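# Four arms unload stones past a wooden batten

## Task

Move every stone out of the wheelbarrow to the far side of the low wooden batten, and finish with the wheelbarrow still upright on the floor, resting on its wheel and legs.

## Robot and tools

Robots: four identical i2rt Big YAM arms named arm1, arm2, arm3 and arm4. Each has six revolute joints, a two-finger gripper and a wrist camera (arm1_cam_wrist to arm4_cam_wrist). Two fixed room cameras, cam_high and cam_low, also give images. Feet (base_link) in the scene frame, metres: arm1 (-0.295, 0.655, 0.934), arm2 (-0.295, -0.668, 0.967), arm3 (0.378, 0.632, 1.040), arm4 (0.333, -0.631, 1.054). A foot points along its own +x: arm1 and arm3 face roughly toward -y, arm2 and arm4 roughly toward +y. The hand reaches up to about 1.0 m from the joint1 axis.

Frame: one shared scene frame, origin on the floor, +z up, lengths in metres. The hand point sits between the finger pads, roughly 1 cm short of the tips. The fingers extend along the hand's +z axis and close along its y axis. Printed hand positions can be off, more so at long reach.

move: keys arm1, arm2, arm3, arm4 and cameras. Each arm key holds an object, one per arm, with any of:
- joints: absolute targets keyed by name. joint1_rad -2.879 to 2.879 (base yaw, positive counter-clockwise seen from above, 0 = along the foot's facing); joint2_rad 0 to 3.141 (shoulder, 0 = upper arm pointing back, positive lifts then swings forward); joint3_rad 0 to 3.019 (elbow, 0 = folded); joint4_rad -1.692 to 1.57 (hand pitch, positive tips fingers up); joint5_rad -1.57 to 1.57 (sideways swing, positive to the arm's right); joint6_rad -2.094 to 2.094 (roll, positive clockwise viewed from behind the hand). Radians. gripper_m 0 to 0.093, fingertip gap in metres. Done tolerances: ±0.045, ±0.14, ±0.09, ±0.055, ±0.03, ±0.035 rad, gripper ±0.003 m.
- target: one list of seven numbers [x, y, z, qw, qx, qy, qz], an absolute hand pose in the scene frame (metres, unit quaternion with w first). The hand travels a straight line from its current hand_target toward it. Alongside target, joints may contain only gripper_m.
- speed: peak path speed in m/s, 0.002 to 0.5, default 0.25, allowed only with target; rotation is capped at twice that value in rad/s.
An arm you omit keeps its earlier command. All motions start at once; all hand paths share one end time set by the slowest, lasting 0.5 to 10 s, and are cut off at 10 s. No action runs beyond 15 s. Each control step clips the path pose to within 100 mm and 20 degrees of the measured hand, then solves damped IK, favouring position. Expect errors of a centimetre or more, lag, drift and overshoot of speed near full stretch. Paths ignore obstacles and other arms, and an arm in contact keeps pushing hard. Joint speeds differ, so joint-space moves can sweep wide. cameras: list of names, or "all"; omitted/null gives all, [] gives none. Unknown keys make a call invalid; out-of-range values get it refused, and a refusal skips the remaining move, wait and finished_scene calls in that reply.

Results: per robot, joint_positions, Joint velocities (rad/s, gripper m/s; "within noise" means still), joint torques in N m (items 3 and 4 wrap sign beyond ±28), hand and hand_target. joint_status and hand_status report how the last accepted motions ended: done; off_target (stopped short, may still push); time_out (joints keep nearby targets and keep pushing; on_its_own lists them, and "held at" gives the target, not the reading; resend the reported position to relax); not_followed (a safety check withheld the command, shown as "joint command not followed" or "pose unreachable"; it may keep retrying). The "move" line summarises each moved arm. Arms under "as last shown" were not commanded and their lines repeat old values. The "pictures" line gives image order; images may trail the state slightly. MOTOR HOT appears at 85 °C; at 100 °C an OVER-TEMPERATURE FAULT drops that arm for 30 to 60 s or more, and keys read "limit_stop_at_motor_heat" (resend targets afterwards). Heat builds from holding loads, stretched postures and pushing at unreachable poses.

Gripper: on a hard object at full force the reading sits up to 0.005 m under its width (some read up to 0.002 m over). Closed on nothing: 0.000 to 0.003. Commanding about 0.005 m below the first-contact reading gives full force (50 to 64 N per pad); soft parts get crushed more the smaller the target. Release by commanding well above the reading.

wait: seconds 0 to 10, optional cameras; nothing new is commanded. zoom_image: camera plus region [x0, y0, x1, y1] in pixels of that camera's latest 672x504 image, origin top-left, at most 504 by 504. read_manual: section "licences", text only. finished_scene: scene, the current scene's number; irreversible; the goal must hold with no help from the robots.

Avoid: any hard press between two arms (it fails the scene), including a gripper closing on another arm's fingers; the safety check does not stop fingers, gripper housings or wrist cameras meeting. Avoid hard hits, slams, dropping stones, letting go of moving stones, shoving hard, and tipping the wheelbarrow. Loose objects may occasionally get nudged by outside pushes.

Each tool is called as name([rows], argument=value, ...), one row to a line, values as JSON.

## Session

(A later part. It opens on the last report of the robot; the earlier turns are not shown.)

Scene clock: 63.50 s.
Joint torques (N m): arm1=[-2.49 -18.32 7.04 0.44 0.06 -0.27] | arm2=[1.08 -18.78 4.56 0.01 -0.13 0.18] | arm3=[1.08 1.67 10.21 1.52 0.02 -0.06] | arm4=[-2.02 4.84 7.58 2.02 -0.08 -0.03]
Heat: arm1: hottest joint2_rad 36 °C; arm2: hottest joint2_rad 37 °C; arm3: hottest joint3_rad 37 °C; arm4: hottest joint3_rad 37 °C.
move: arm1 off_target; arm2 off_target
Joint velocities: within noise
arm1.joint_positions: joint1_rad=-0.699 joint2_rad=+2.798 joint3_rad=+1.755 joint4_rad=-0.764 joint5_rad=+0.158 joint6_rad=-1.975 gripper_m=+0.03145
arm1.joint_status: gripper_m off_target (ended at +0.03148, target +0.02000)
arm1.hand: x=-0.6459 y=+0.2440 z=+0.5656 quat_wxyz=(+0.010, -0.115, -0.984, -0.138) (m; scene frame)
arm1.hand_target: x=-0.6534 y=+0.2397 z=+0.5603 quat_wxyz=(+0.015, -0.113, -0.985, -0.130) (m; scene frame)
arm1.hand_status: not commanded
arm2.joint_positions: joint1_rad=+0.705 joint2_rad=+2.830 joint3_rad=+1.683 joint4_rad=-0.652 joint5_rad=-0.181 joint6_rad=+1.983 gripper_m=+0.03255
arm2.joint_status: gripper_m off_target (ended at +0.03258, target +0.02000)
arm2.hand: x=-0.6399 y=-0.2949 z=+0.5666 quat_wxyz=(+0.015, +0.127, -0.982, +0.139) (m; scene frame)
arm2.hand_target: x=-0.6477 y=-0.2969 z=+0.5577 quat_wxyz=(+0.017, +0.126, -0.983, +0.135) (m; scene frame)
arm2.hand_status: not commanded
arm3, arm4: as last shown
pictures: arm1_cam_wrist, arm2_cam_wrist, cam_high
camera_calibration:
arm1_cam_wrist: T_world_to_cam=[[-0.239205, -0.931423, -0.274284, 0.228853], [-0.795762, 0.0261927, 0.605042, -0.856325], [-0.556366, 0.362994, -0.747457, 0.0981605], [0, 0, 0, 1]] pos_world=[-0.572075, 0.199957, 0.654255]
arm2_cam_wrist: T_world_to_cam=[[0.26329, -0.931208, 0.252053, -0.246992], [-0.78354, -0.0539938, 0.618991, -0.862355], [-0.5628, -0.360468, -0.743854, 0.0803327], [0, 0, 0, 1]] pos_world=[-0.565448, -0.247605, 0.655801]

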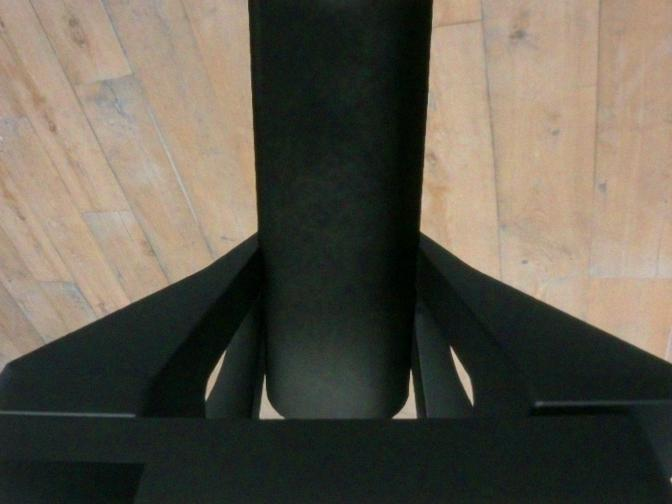

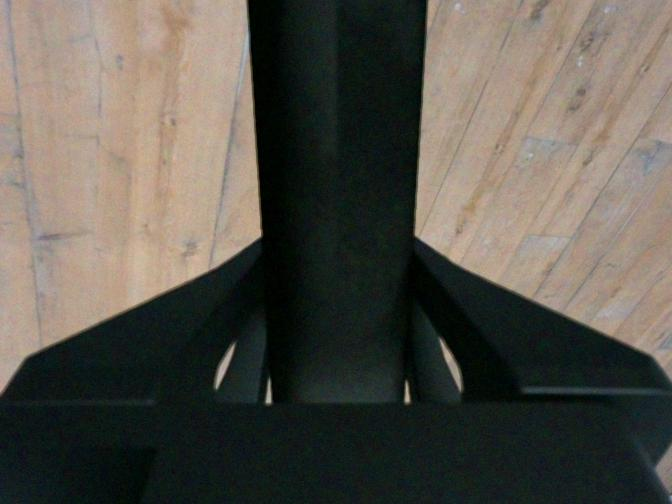

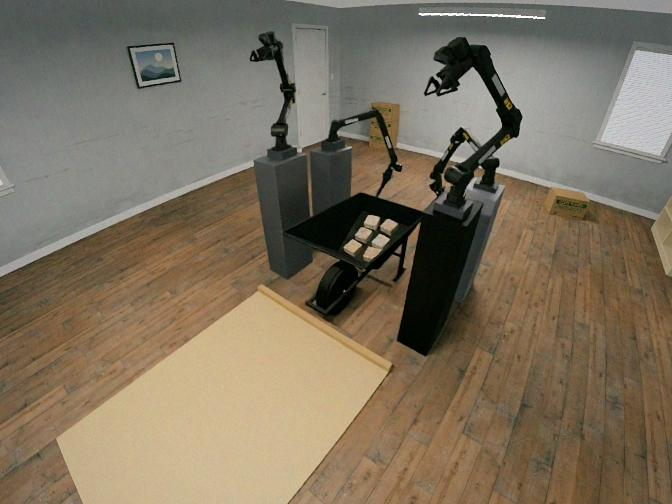

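move(arm1={"target": [-0.604, 0.2397, 0.681, 0.0366, 0.1322, 0.9843, 0.1104], "speed": 0.08}, arm2={"target": [-0.5983, -0.2969, 0.678, -0.0347, 0.1451, -0.9828, 0.1081], "speed": 0.08}, cameras=["all"])

Scene clock: 71.90 s.
Joint torques (N m): arm1=[-4.95 -30.45 1.52 -4.86 0.18 -0.31] | arm2=[4.37 -31.56 -0.9 -4.4 -0.71 0.21] | arm3=[1.14 1.73 10.19 1.52 0.02 -0.06] | arm4=[-2.02 4.89 7.6 2.03 -0.08 -0.03]
Heat: arm1: hottest joint2_rad 37 °C; arm2: hottest joint2_rad 38 °C; arm3: hottest joint3_rad 38 °C; arm4: hottest joint3_rad 37 °C.
move: arm1 off_target; arm2 off_target
Joint velocities: within noise
arm1.joint_positions: joint1_rad=-0.633 joint2_rad=+2.681 joint3_rad=+1.536 joint4_rad=-0.681 joint5_rad=+0.032 joint6_rad=-1.908 gripper_m=+0.03152
arm1.joint_status: not commanded
arm1.hand: x=-0.5727 y=+0.2511 z=+0.5905 quat_wxyz=(-0.040, -0.123, -0.985, -0.117) (m; scene frame)
arm1.hand_target: x=-0.6030 y=+0.2401 z=+0.6686 quat_wxyz=(-0.036, -0.133, -0.985, -0.108) (m; scene frame)
arm1.hand_status: off_target (0.096 m and 1.4 deg from the pose sent, 0.123 m and 6.5 deg at the start; pose on its path clipped on 15 of 72 steps)
arm2.joint_positions: joint1_rad=+0.630 joint2_rad=+2.709 joint3_rad=+1.448 joint4_rad=-0.554 joint5_rad=-0.029 joint6_rad=+1.916 gripper_m=+0.03257
arm2.joint_status: not commanded
arm2.hand: x=-0.5591 y=-0.2991 z=+0.5952 quat_wxyz=(-0.045, +0.132, -0.984, +0.110) (m; scene frame)
arm2.hand_target: x=-0.5964 y=-0.2956 z=+0.6653 quat_wxyz=(-0.035, +0.146, -0.983, +0.103) (m; scene frame)
arm2.hand_status: off_target (0.092 m and 1.9 deg from the pose sent, 0.119 m and 7.1 deg at the start; pose on its path clipped on 11 of 72 steps)
arm3, arm4: as last shown
pictures: arm1_cam_wrist, arm2_cam_wrist, arm3_cam_wrist, arm4_cam_wrist, cam_high, cam_low
camera_calibration:
arm1_cam_wrist: T_world_to_cam=[[-0.242027, -0.937994, -0.248173, 0.244381], [-0.846924, 0.0794265, 0.525749, -0.809101], [-0.473438, 0.337428, -0.813633, 0.24779], [0, 0, 0, 1]] pos_world=[-0.508787, 0.209881, 0.687642]
arm2_cam_wrist: T_world_to_cam=[[0.261104, -0.941803, 0.211734, -0.259803], [-0.844205, -0.116415, 0.523227, -0.812516], [-0.468127, -0.315363, -0.825471, 0.260564], [0, 0, 0, 1]] pos_world=[-0.496117, -0.2571, 0.695227]
arm3_cam_wrist: T_world_to_cam=[[-0.623788, -0.77307, -0.115115, 0.931103], [-0.730296, 0.628969, -0.266582, 0.523916], [0.27849, -0.0822226, -0.956913, 1.49118], [0, 0, 0, 1]] pos_world=[0.548146, 0.512889, 1.67378]
arm4_cam_wrist: T_world_to_cam=[[0.24946, -0.967444, -0.0426747, -0.613376], [-0.783633, -0.17578, -0.595836, 1.29471], [0.568936, 0.182078, -0.801972, 1.2556], [0, 0, 0, 1]] pos_world=[0.453238, -0.594439, 1.75221]

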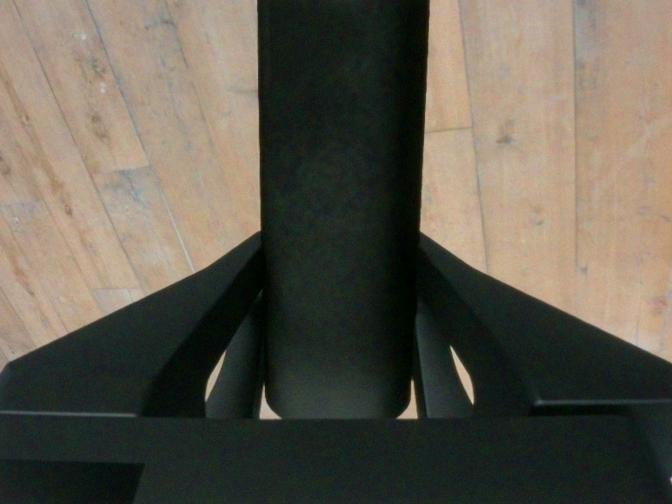

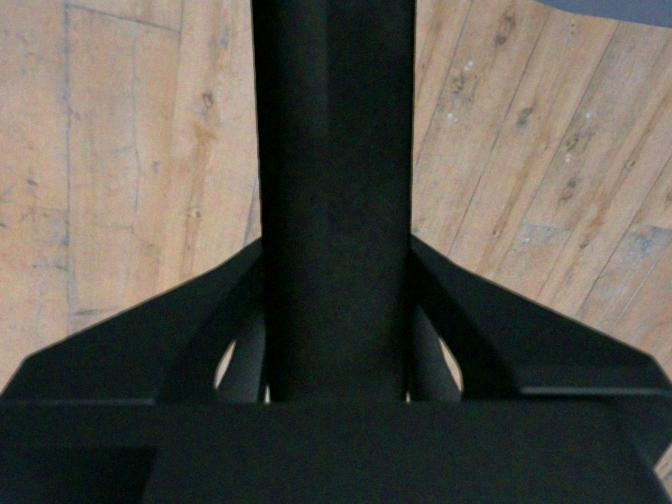

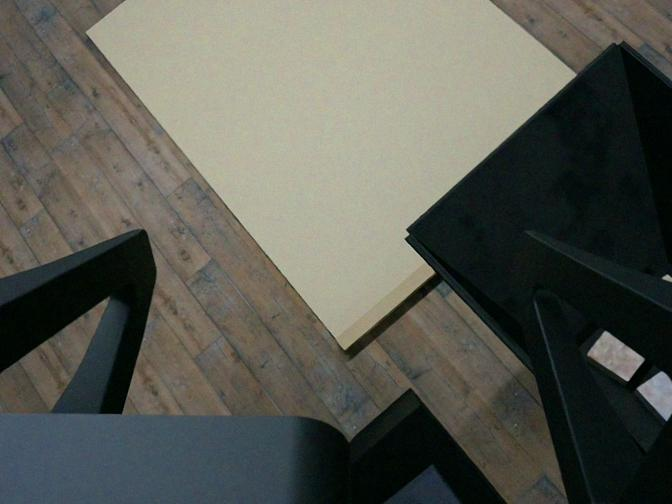

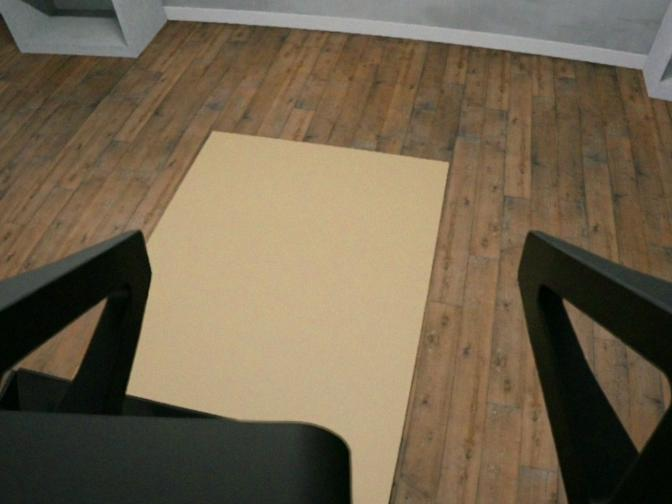

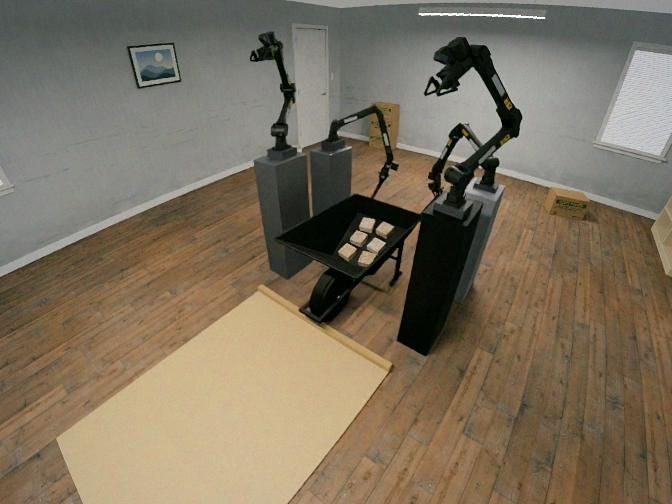

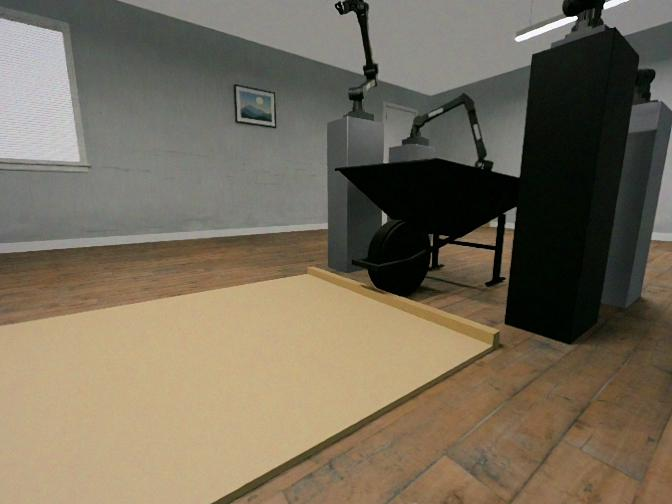

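move(arm1={"target": [-0.584, 0.2397, 0.83, 0.0710, 0.1430, 0.9824, 0.0960], "speed": 0.07}, arm2={"target": [-0.585, -0.2956, 0.824, -0.0691, 0.1556, -0.9810, 0.0924], "speed": 0.07}, cameras=["arm3_cam_wrist", "cam_high", "cam_low"])

Scene clock: 79.67 s.
Joint torques (N m): arm1=[-3.78 -30.1 3.6 -6.46 -0.25 -0.2] | arm2=[3.25 -31.85 1.06 -6.8 -0.46 0.16] | arm3=[1.08 1.61 10.19 1.54 0.02 -0.06] | arm4=[-2.02 4.89 7.58 2.02 -0.07 -0.03]
Heat: arm1: hottest joint2_rad 39 °C; arm2: hottest joint2_rad 40 °C; arm3: hottest joint3_rad 39 °C; arm4: hottest joint3_rad 37 °C.
move: arm1 off_target; arm2 off_target
Joint velocities: within noise
arm1.joint_positions: joint1_rad=-0.631 joint2_rad=+2.447 joint3_rad=+1.387 joint4_rad=-0.758 joint5_rad=-0.029 joint6_rad=-1.894 gripper_m=+0.03155
arm1.joint_status: not commanded
arm1.hand: x=-0.5603 y=+0.2489 z=+0.6870 quat_wxyz=(-0.065, -0.133, -0.984, -0.101) (m; scene frame)
arm1.hand_target: x=-0.5760 y=+0.2438 z=+0.7708 quat_wxyz=(-0.066, -0.143, -0.983, -0.097) (m; scene frame)
arm1.hand_status: off_target (0.145 m and 1.5 deg from the pose sent, 0.240 m and 4.9 deg at the start; pose on its path clipped on 127 of 134 steps)
arm2.joint_positions: joint1_rad=+0.630 joint2_rad=+2.460 joint3_rad=+1.285 joint4_rad=-0.632 joint5_rad=+0.040 joint6_rad=+1.898 gripper_m=+0.03264
arm2.joint_status: not commanded
arm2.hand: x=-0.5477 y=-0.2955 z=+0.6948 quat_wxyz=(-0.073, +0.145, -0.983, +0.092) (m; scene frame)
arm2.hand_target: x=-0.5729 y=-0.2958 z=+0.7749 quat_wxyz=(-0.068, +0.156, -0.981, +0.091) (m; scene frame)
arm2.hand_status: off_target (0.134 m and 1.3 deg from the pose sent, 0.230 m and 4.4 deg at the start; pose on its path clipped on 123 of 134 steps)
arm3, arm4: as last shown
pictures: arm3_cam_wrist, cam_high, cam_low
camera_calibration:
arm3_cam_wrist: T_world_to_cam=[[-0.623788, -0.77307, -0.115115, 0.931103], [-0.730296, 0.628969, -0.266582, 0.523916], [0.27849, -0.0822226, -0.956913, 1.49118], [0, 0, 0, 1]] pos_world=[0.548146, 0.512889, 1.67378]

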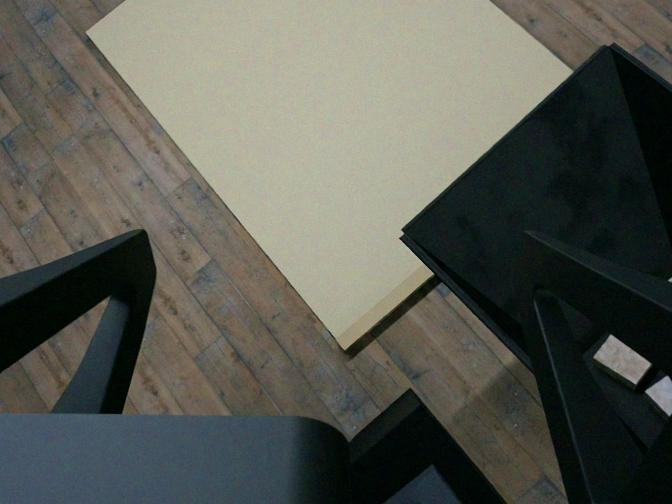

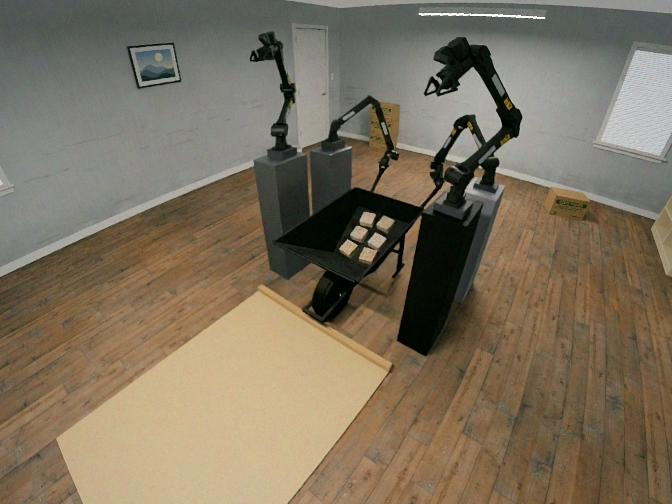

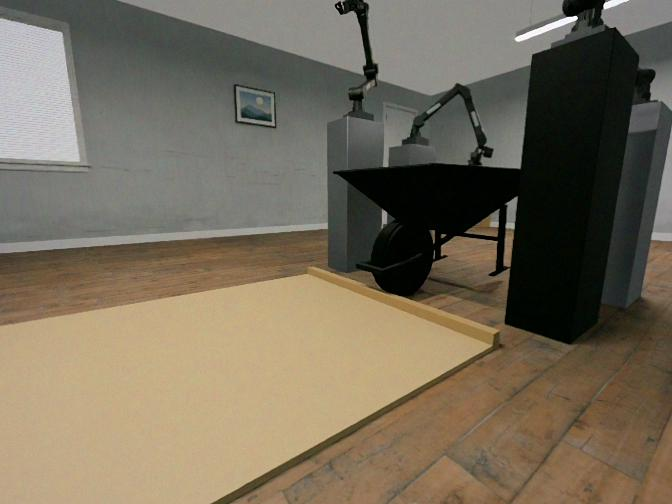

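move(arm1={"target": [-0.537, 0.2397, 0.97, 0.1393, 0.1599, 0.9751, 0.0642], "speed": 0.035}, arm2={"target": [-0.541, -0.2956, 0.97, -0.1373, 0.1714, -0.9738, 0.0580], "speed": 0.035}, cameras=["arm1_cam_wrist", "arm2_cam_wrist", "arm3_cam_wrist", "cam_high", "cam_low"])

Scene clock: 89.23 s.
Joint torques (N m): arm1=[-2.73 -27.75 8.79 -6.53 -1.34 -0.26] | arm2=[2.43 -30.21 5.57 -7.12 0.27 0.32] | arm3=[1.08 1.67 10.19 1.54 0.02 -0.06] | arm4=[-2.08 4.84 7.6 2.03 -0.07 -0.03]
Heat: arm1: hottest joint2_rad 41 °C; arm2: hottest joint2_rad 43 °C; arm3: hottest joint3_rad 39 °C; arm4: hottest joint3_rad 38 °C.
move: arm1 off_target; arm2 off_target
Joint velocities: within noise
arm1.joint_positions: joint1_rad=-0.630 joint2_rad=+2.106 joint3_rad=+1.298 joint4_rad=-1.040 joint5_rad=-0.170 joint6_rad=-1.855 gripper_m=+0.03174
arm1.joint_status: not commanded
arm1.hand: x=-0.5322 y=+0.2464 z=+0.8493 quat_wxyz=(-0.132, -0.160, -0.974, -0.086) (m; scene frame)
arm1.hand_target: x=-0.5349 y=+0.2419 z=+0.9358 quat_wxyz=(-0.138, -0.160, -0.975, -0.063) (m; scene frame)
arm1.hand_status: off_target (0.121 m and 2.6 deg from the pose sent, 0.284 m and 10.0 deg at the start; pose on its path clipped on 219 of 233 steps)
arm2.joint_positions: joint1_rad=+0.629 joint2_rad=+2.094 joint3_rad=+1.160 joint4_rad=-0.911 joint5_rad=+0.171 joint6_rad=+1.853 gripper_m=+0.03286
arm2.joint_status: not commanded
arm2.hand: x=-0.5197 y=-0.2981 z=+0.8530 quat_wxyz=(-0.137, +0.174, -0.972, +0.082) (m; scene frame)
arm2.hand_target: x=-0.5357 y=-0.2975 z=+0.9359 quat_wxyz=(-0.132, +0.171, -0.975, +0.059) (m; scene frame)
arm2.hand_status: off_target (0.119 m and 2.8 deg from the pose sent, 0.275 m and 8.9 deg at the start; pose on its path clipped on 214 of 233 steps)
arm3, arm4: as last shown
pictures: arm1_cam_wrist, arm2_cam_wrist, arm3_cam_wrist, cam_high, cam_low
camera_calibration:
arm1_cam_wrist: T_world_to_cam=[[-0.295891, -0.929928, -0.218361, 0.258042], [-0.907441, 0.202254, 0.368299, -0.839203], [-0.298327, 0.307126, -0.9037, 0.656294], [0, 0, 0, 1]] pos_world=[-0.489384, 0.208127, 0.958517]
arm2_cam_wrist: T_world_to_cam=[[0.330214, -0.924067, 0.192506, -0.266023], [-0.898149, -0.244874, 0.365191, -0.845578], [-0.290321, -0.293491, -0.910811, 0.663895], [0, 0, 0, 1]] pos_world=[-0.478868, -0.258036, 0.964691]
arm3_cam_wrist: T_world_to_cam=[[-0.623788, -0.77307, -0.115115, 0.931103], [-0.730296, 0.628969, -0.266582, 0.523916], [0.27849, -0.0822226, -0.956913, 1.49118], [0, 0, 0, 1]] pos_world=[0.548146, 0.512889, 1.67378]

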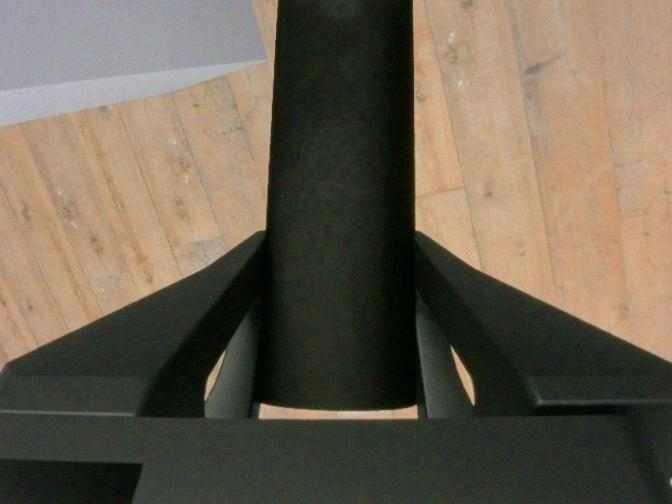

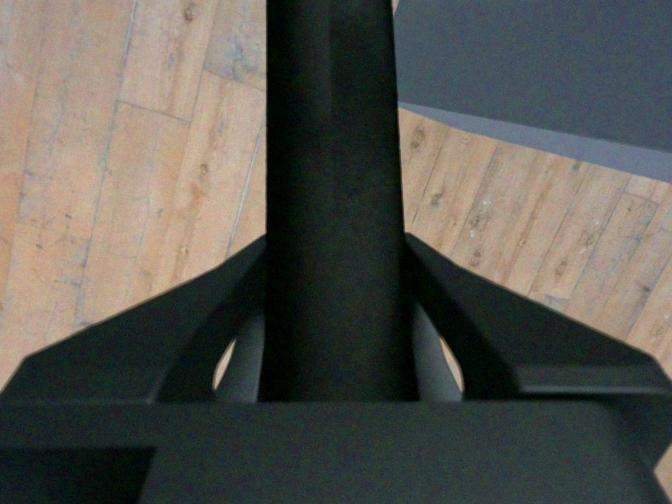

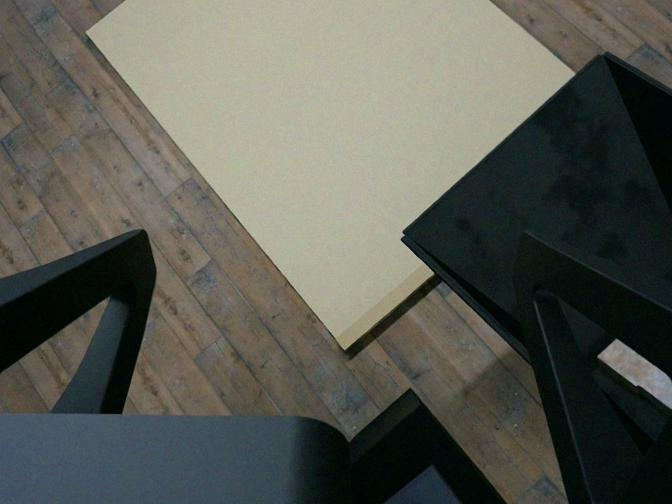

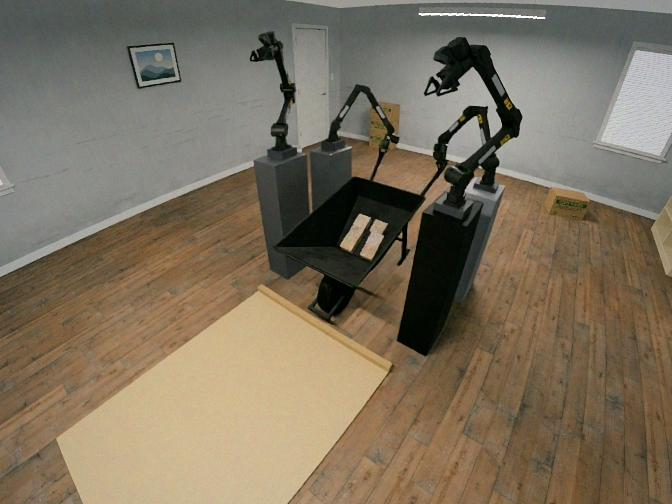

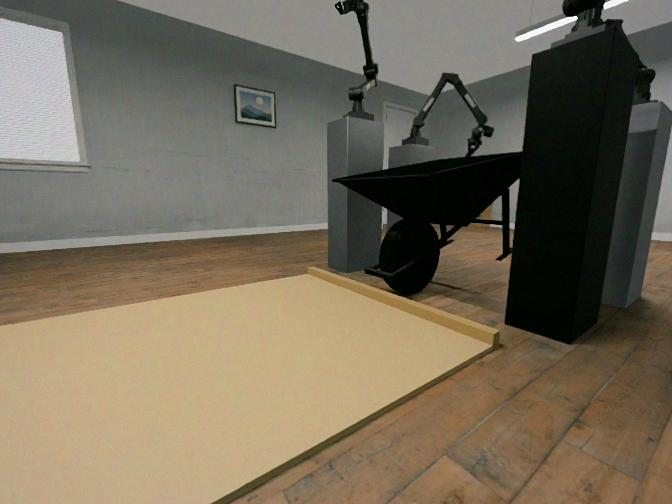

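move(arm1={"target": [-0.430, 0.240, 1.17, 0.2238, 0.1710, 0.9593, 0.0206], "speed": 0.035}, arm2={"target": [-0.437, -0.297, 1.17, -0.2217, 0.1805, -0.9581, 0.0116], "speed": 0.035}, cameras=["arm1_cam_wrist", "arm2_cam_wrist", "arm3_cam_wrist", "cam_high", "cam_low"])

Scene clock: 99.20 s.
Joint torques (N m): arm1=[-1.2 -25.35 12.88 -5.74 -2.49 -0.31] | arm2=[0.79 -27.28 9.32 -6.78 1.65 0.45] | arm3=[1.08 1.61 10.19 1.54 0.02 -0.06] | arm4=[-2.02 4.84 7.58 2.02 -0.07 -0.03]
Heat: arm1: hottest joint2_rad 43 °C; arm2: hottest joint2_rad 44 °C; arm3: hottest joint3_rad 40 °C; arm4: hottest joint3_rad 38 °C.
move: arm1 off_target; arm2 off_target
Joint velocities: within noise
arm1.joint_positions: joint1_rad=-0.546 joint2_rad=+1.786 joint3_rad=+1.259 joint4_rad=-1.316 joint5_rad=-0.363 joint6_rad=-1.737 gripper_m=+0.03179
arm1.joint_status: not commanded
arm1.hand: x=-0.4521 y=+0.2438 z=+1.0057 quat_wxyz=(-0.211, -0.187, -0.957, -0.063) (m; scene frame)
arm1.hand_target: x=-0.4381 y=+0.2437 z=+1.0926 quat_wxyz=(-0.223, -0.171, -0.960, -0.020) (m; scene frame)
arm1.hand_status: off_target (0.166 m and 5.4 deg from the pose sent, 0.337 m and 13.1 deg at the start; pose on its path clipped on 240 of 254 steps)
arm2.joint_positions: joint1_rad=+0.547 joint2_rad=+1.734 joint3_rad=+1.092 joint4_rad=-1.192 joint5_rad=+0.362 joint6_rad=+1.726 gripper_m=+0.03289
arm2.joint_status: not commanded
arm2.hand: x=-0.4433 y=-0.2970 z=+1.0080 quat_wxyz=(-0.213, +0.205, -0.953, +0.057) (m; scene frame)
arm2.hand_target: x=-0.4378 y=-0.2979 z=+1.0926 quat_wxyz=(-0.220, +0.181, -0.959, +0.011) (m; scene frame)
arm2.hand_status: off_target (0.162 m and 6.0 deg from the pose sent, 0.328 m and 12.7 deg at the start; pose on its path clipped on 234 of 254 steps)
arm3, arm4: as last shown
pictures: arm1_cam_wrist, arm2_cam_wrist, arm3_cam_wrist, cam_high, cam_low
camera_calibration:
arm1_cam_wrist: T_world_to_cam=[[-0.336754, -0.917852, -0.210104, 0.283787], [-0.931153, 0.29149, 0.21906, -0.705997], [-0.139821, 0.269408, -0.952822, 0.952648], [0, 0, 0, 1]] pos_world=[-0.428624, 0.209614, 1.12198]
arm2_cam_wrist: T_world_to_cam=[[0.382664, -0.905414, 0.183829, -0.282602], [-0.913894, -0.341771, 0.219066, -0.721801], [-0.135518, -0.251829, -0.958236, 0.956354], [0, 0, 0, 1]] pos_world=[-0.421905, -0.261725, 1.12649]
arm3_cam_wrist: T_world_to_cam=[[-0.623788, -0.77307, -0.115115, 0.931103], [-0.730296, 0.628969, -0.266582, 0.523916], [0.27849, -0.0822226, -0.956913, 1.49118], [0, 0, 0, 1]] pos_world=[0.548146, 0.512889, 1.67378]

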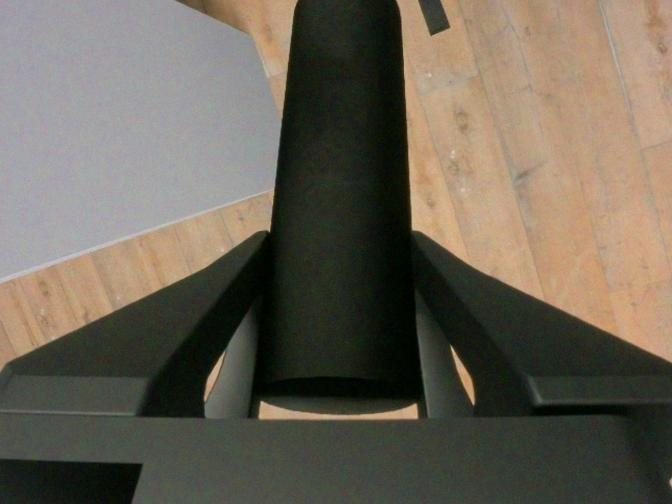

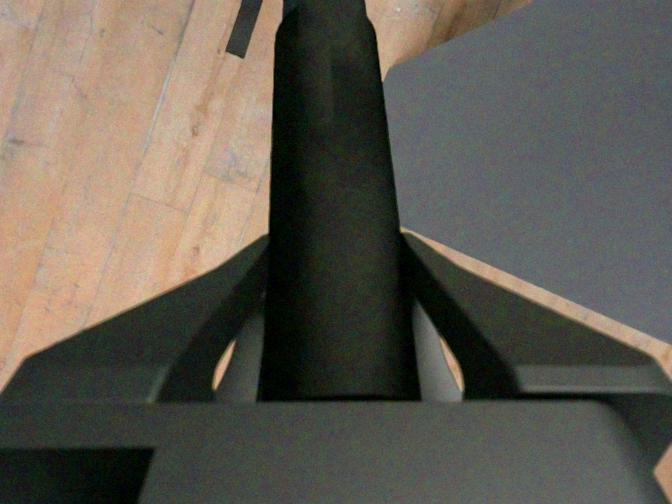

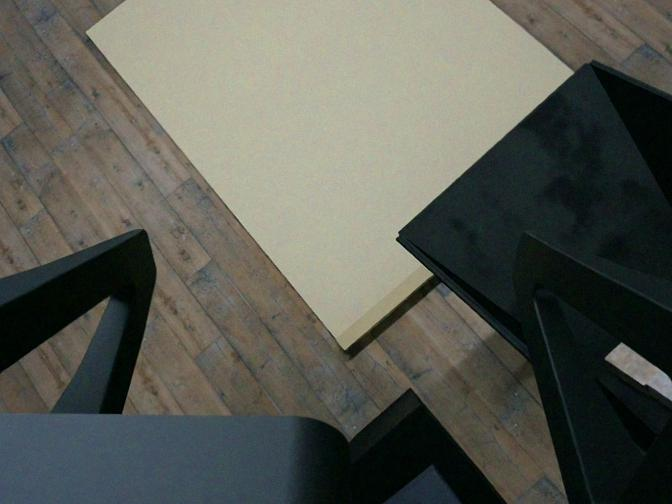

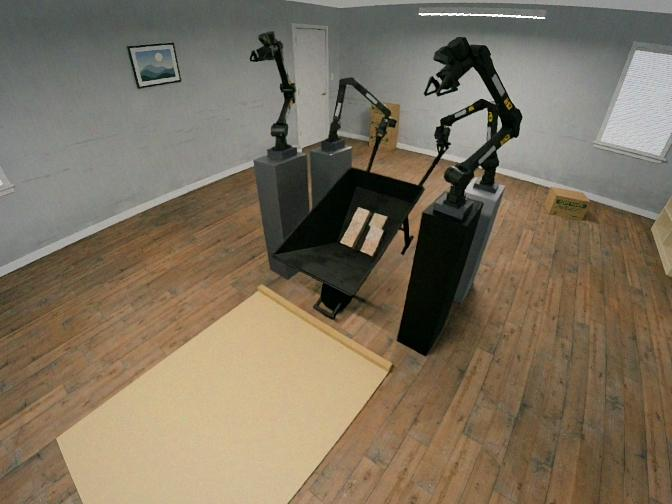

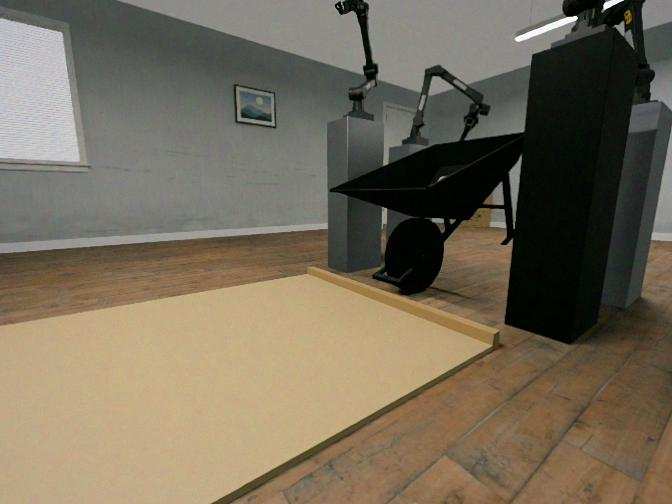

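move(arm1={"target": [-0.265, 0.240, 1.31, 0.3228, 0.1690, 0.9306, -0.0333], "speed": 0.036}, arm2={"target": [-0.271, -0.297, 1.31, -0.3206, 0.1753, -0.9297, -0.0447], "speed": 0.036}, cameras=["arm1_cam_wrist", "arm2_cam_wrist", "arm3_cam_wrist", "cam_high", "cam_low"])

Scene clock: 108.67 s.
Joint torques (N m): arm1=[0.38 -20.84 16.99 -2.58 -3.93 -0.33] | arm2=[-1.32 -22.48 12.94 -3.78 3.36 0.23] | arm3=[1.14 1.61 10.19 1.54 0.02 -0.06] | arm4=[-2.02 4.84 7.61 2.02 -0.07 -0.03]
Heat: arm1: hottest joint2_rad 43 °C; arm2: hottest joint2_rad 44 °C; arm3: hottest joint3_rad 40 °C; arm4: hottest joint3_rad 38 °C.
move: arm1 off_target; arm2 off_target
Joint velocities: within noise
arm1.joint_positions: joint1_rad=-0.313 joint2_rad=+1.486 joint3_rad=+1.249 joint4_rad=-1.460 joint5_rad=-0.584 joint6_rad=-1.426 gripper_m=+0.03179
arm1.joint_status: not commanded
arm1.hand: x=-0.3103 y=+0.2442 z=+1.1449 quat_wxyz=(-0.289, -0.214, -0.932, -0.039) (m; scene frame)
arm1.hand_target: x=-0.2845 y=+0.2484 z=+1.2329 quat_wxyz=(-0.324, -0.167, -0.931, +0.033) (m; scene frame)
arm1.hand_status: off_target (0.171 m and 10.5 deg from the pose sent, 0.357 m and 17.3 deg at the start; pose on its path clipped on 238 of 257 steps)
arm2.joint_positions: joint1_rad=+0.283 joint2_rad=+1.398 joint3_rad=+1.065 joint4_rad=-1.341 joint5_rad=+0.573 joint6_rad=+1.414 gripper_m=+0.03289
arm2.joint_status: not commanded
arm2.hand: x=-0.3018 y=-0.2959 z=+1.1437 quat_wxyz=(-0.286, +0.215, -0.933, +0.029) (m; scene frame)
arm2.hand_target: x=-0.2832 y=-0.3006 z=+1.2309 quat_wxyz=(-0.321, +0.174, -0.930, -0.044) (m; scene frame)
arm2.hand_status: off_target (0.169 m and 10.4 deg from the pose sent, 0.348 m and 17.5 deg at the start; pose on its path clipped on 223 of 257 steps)
arm3.joint_positions: joint1_rad=+1.071 joint2_rad=+0.644 joint3_rad=+1.375 joint4_rad=-1.400 joint5_rad=+0.041 joint6_rad=+0.190 gripper_m=+0.09398
arm3.joint_status: not commanded
arm3.hand: x=+0.5759 y=+0.5058 z=+1.5558 quat_wxyz=(-0.427, -0.330, -0.836, +0.096) (m; scene frame)
arm3.hand_target: x=+0.5752 y=+0.5086 z=+1.5659 quat_wxyz=(-0.438, -0.325, -0.833, +0.096) (m; scene frame)
arm3.hand_status: not commanded
arm4.joint_positions: joint1_rad=-1.076 joint2_rad=+0.500 joint3_rad=+1.387 joint4_rad=-1.192 joint5_rad=+0.251 joint6_rad=+0.128 gripper_m=+0.09397
arm4.joint_status: not commanded
arm4.hand: x=+0.5214 y=-0.5703 z=+1.6501 quat_wxyz=(-0.588, +0.090, -0.798, -0.097) (m; scene frame)
arm4.hand_target: x=+0.5187 y=-0.5751 z=+1.6620 quat_wxyz=(-0.598, +0.081, -0.791, -0.097) (m; scene frame)
arm4.hand_status: not commanded
pictures: arm1_cam_wrist, arm2_cam_wrist, arm3_cam_wrist, cam_high, cam_low
camera_calibration:
arm1_cam_wrist: T_world_to_cam=[[-0.380164, -0.901287, -0.207742, 0.340886], [-0.924641, 0.37585, 0.0614493, -0.442727], [0.0226965, 0.215448, -0.976252, 1.19533], [0, 0, 0, 1]] pos_world=[-0.306901, 0.216103, 1.26497]
arm2_cam_wrist: T_world_to_cam=[[0.401676, -0.90036, 0.167356, -0.334621], [-0.915763, -0.396078, 0.0670868, -0.464598], [0.00588376, -0.180206, -0.983611, 1.19874], [0, 0, 0, 1]] pos_world=[-0.298106, -0.269277, 1.26626]
arm3_cam_wrist: T_world_to_cam=[[-0.623788, -0.77307, -0.115115, 0.931103], [-0.730296, 0.628969, -0.266582, 0.523916], [0.27849, -0.0822226, -0.956913, 1.49118], [0, 0, 0, 1]] pos_world=[0.548146, 0.512889, 1.67378]

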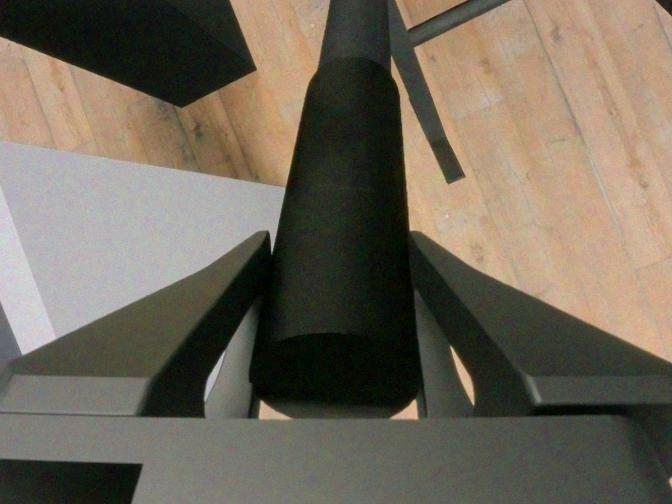

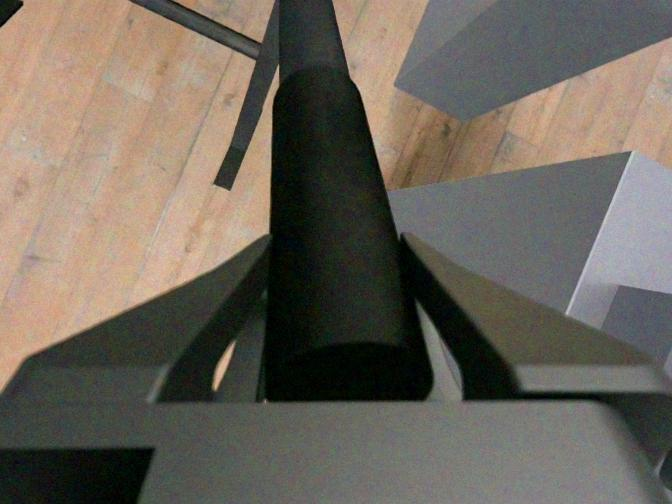

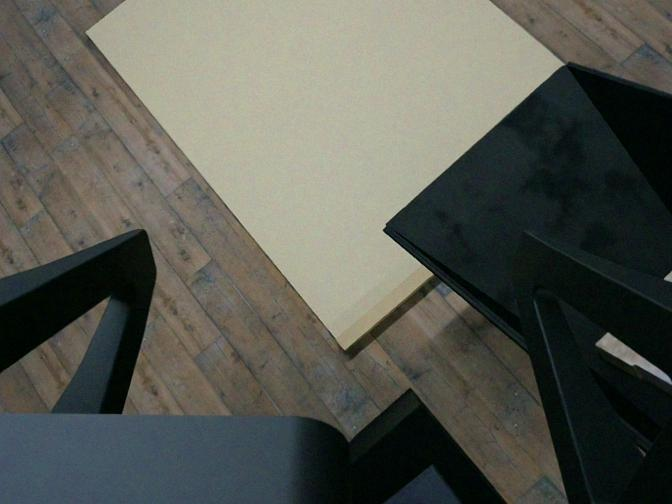

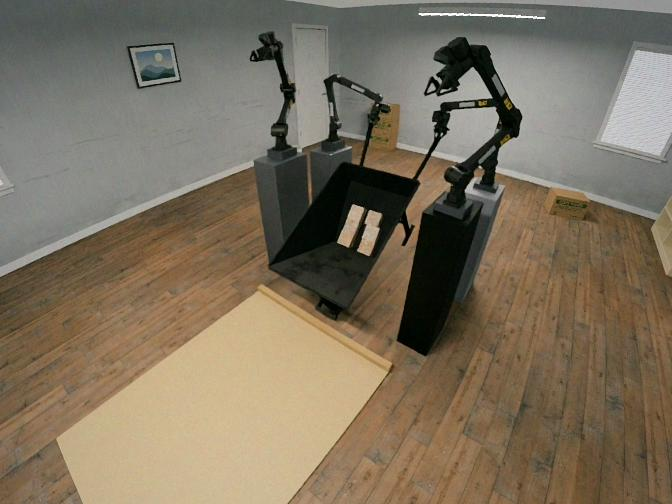

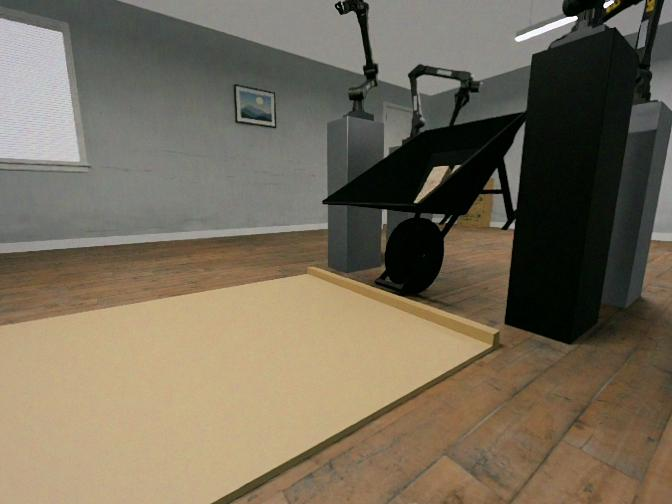

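zoom_image(camera="cam_high", region=[250, 140, 450, 330])

zoom_image(camera="cam_low", region=[310, 90, 540, 310])

Scaled by 2.520 from the camera's 672x504 image, which has a finer 960x720 frame.

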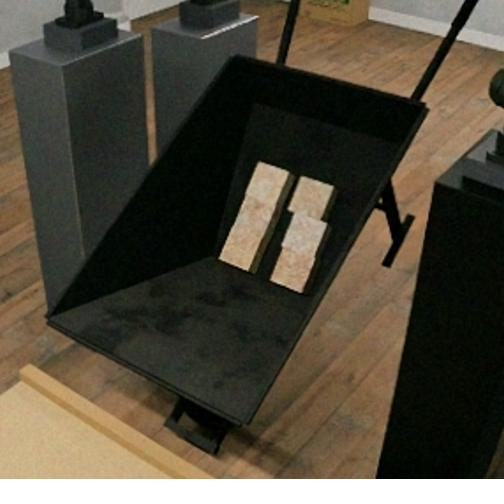

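Scaled by 2.191 from the camera's 672x504 image, which has a finer 960x720 frame.

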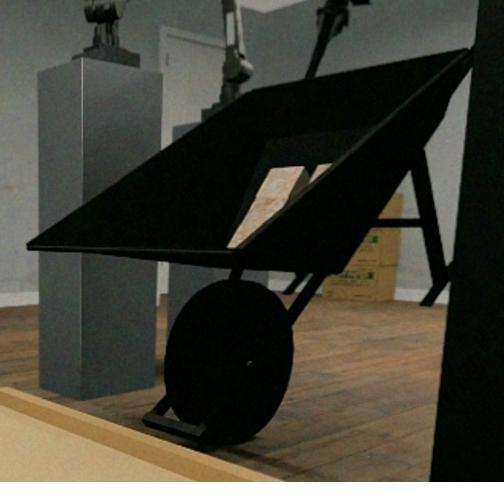

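move(arm1={"target": [-0.105, 0.245, 1.34, 0.2621, 0.1675, 0.9495, -0.0400], "speed": 0.032}, arm2={"target": [-0.111, -0.298, 1.34, -0.2600, 0.1734, -0.9485, -0.0517], "speed": 0.032}, cameras=["arm1_cam_wrist", "arm2_cam_wrist", "arm3_cam_wrist", "cam_high", "cam_low"])

Scene clock: 121.37 s.
Joint torques (N m): arm1=[3.31 -16.62 20.85 -0.83 -1.89 -0.22] | arm2=[-4.31 -16.91 17.55 -2 1.47 -0.15] | arm3=[1.08 1.61 10.19 1.54 0.03 -0.06] | arm4=[-2.02 4.89 7.6 2.02 -0.08 -0.03]
Heat: arm1: hottest joint2_rad 43 °C; arm2: hottest joint5_rad 45 °C; arm3: hottest joint3_rad 40 °C; arm4: hottest joint3_rad 38 °C.
move: arm1 off_target; arm2 off_target
Joint velocities: within noise
arm1.joint_positions: joint1_rad=+0.093 joint2_rad=+1.387 joint3_rad=+1.331 joint4_rad=-1.390 joint5_rad=-0.435 joint6_rad=-0.943 gripper_m=+0.03179
arm1.joint_status: not commanded
arm1.hand: x=-0.1640 y=+0.2406 z=+1.2022 quat_wxyz=(-0.221, -0.223, -0.949, -0.020) (m; scene frame)
arm1.hand_target: x=-0.1300 y=+0.2519 z=+1.2890 quat_wxyz=(-0.267, -0.167, -0.948, +0.041) (m; scene frame)
arm1.hand_status: off_target (0.150 m and 10.5 deg from the pose sent, 0.283 m and 11.2 deg at the start; pose on its path clipped on 209 of 243 steps)
arm2.joint_positions: joint1_rad=-0.171 joint2_rad=+1.261 joint3_rad=+1.105 joint4_rad=-1.253 joint5_rad=+0.407 joint6_rad=+0.911 gripper_m=+0.03288
arm2.joint_status: not commanded
arm2.hand: x=-0.1573 y=-0.3041 z=+1.1939 quat_wxyz=(-0.218, +0.212, -0.953, +0.007) (m; scene frame)
arm2.hand_target: x=-0.1313 y=-0.3079 z=+1.2834 quat_wxyz=(-0.265, +0.172, -0.947, -0.052) (m; scene frame)
arm2.hand_status: off_target (0.153 m and 9.4 deg from the pose sent, 0.274 m and 11.0 deg at the start; pose on its path clipped on 197 of 243 steps)
arm3, arm4: as last shown
pictures: arm1_cam_wrist, arm2_cam_wrist, arm3_cam_wrist, cam_high, cam_low
camera_calibration:
arm1_cam_wrist: T_world_to_cam=[[-0.420347, -0.895401, -0.146854, 0.323978], [-0.899992, 0.390846, 0.193014, -0.467361], [-0.115427, 0.2133, -0.970144, 1.21926], [0, 0, 0, 1]] pos_world=[-0.143701, 0.212688, 1.32065]
arm2_cam_wrist: T_world_to_cam=[[0.416985, -0.904111, 0.0933058, -0.318774], [-0.898012, -0.393956, 0.195892, -0.489171], [-0.140349, -0.165474, -0.976176, 1.21847], [0, 0, 0, 1]] pos_world=[-0.135345, -0.279294, 1.31501]
arm3_cam_wrist: T_world_to_cam=[[-0.623788, -0.77307, -0.115115, 0.931103], [-0.730296, 0.628969, -0.266582, 0.523916], [0.27849, -0.0822226, -0.956913, 1.49118], [0, 0, 0, 1]] pos_world=[0.548146, 0.512889, 1.67378]

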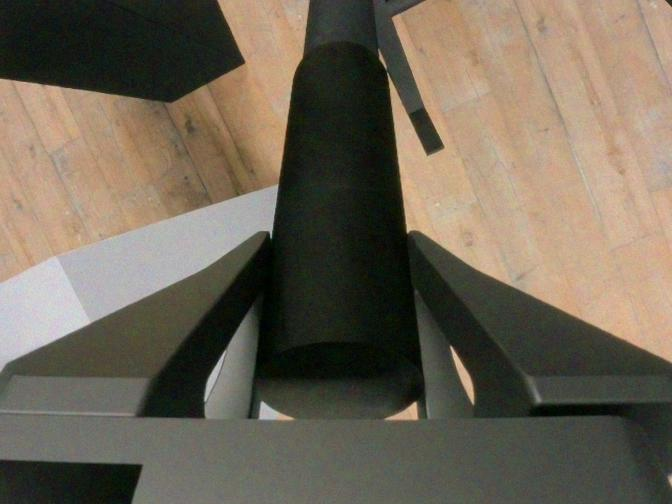

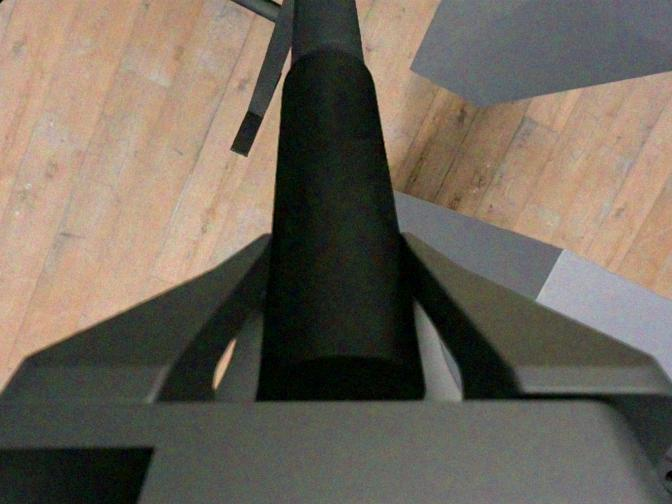

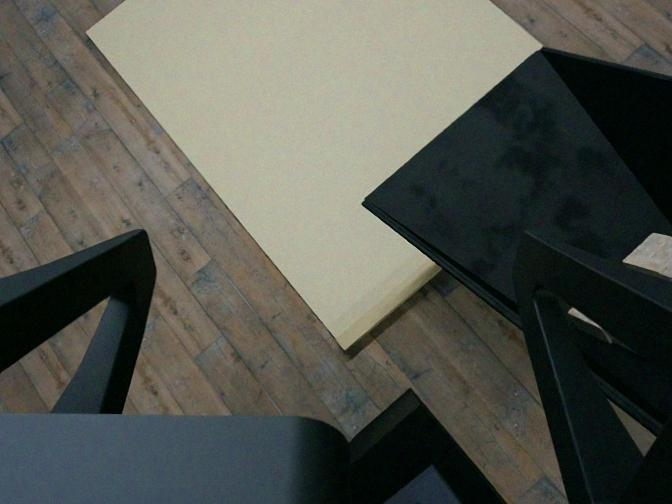

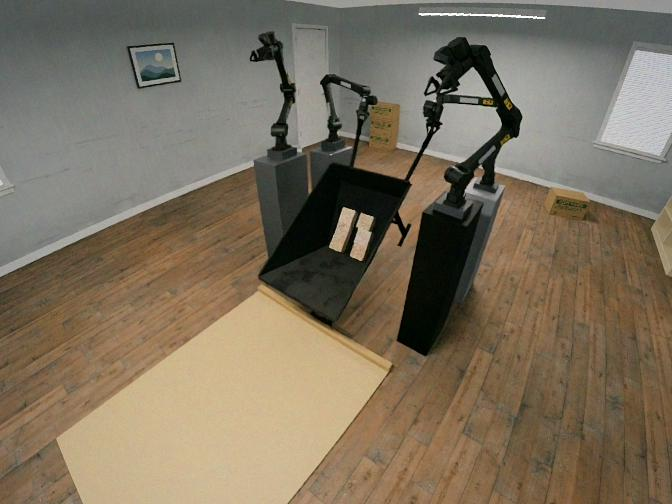

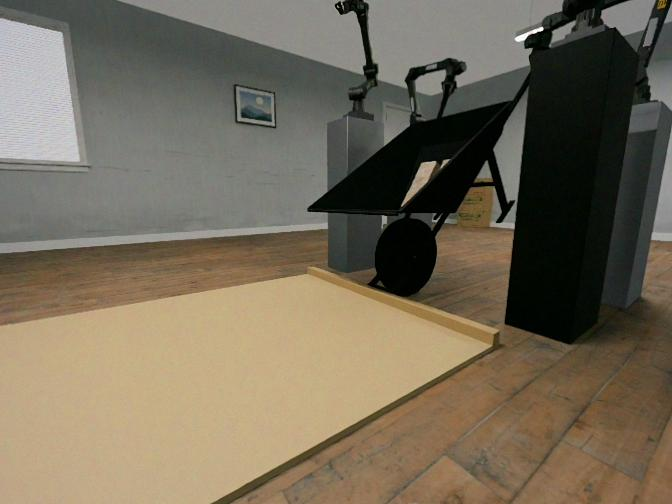

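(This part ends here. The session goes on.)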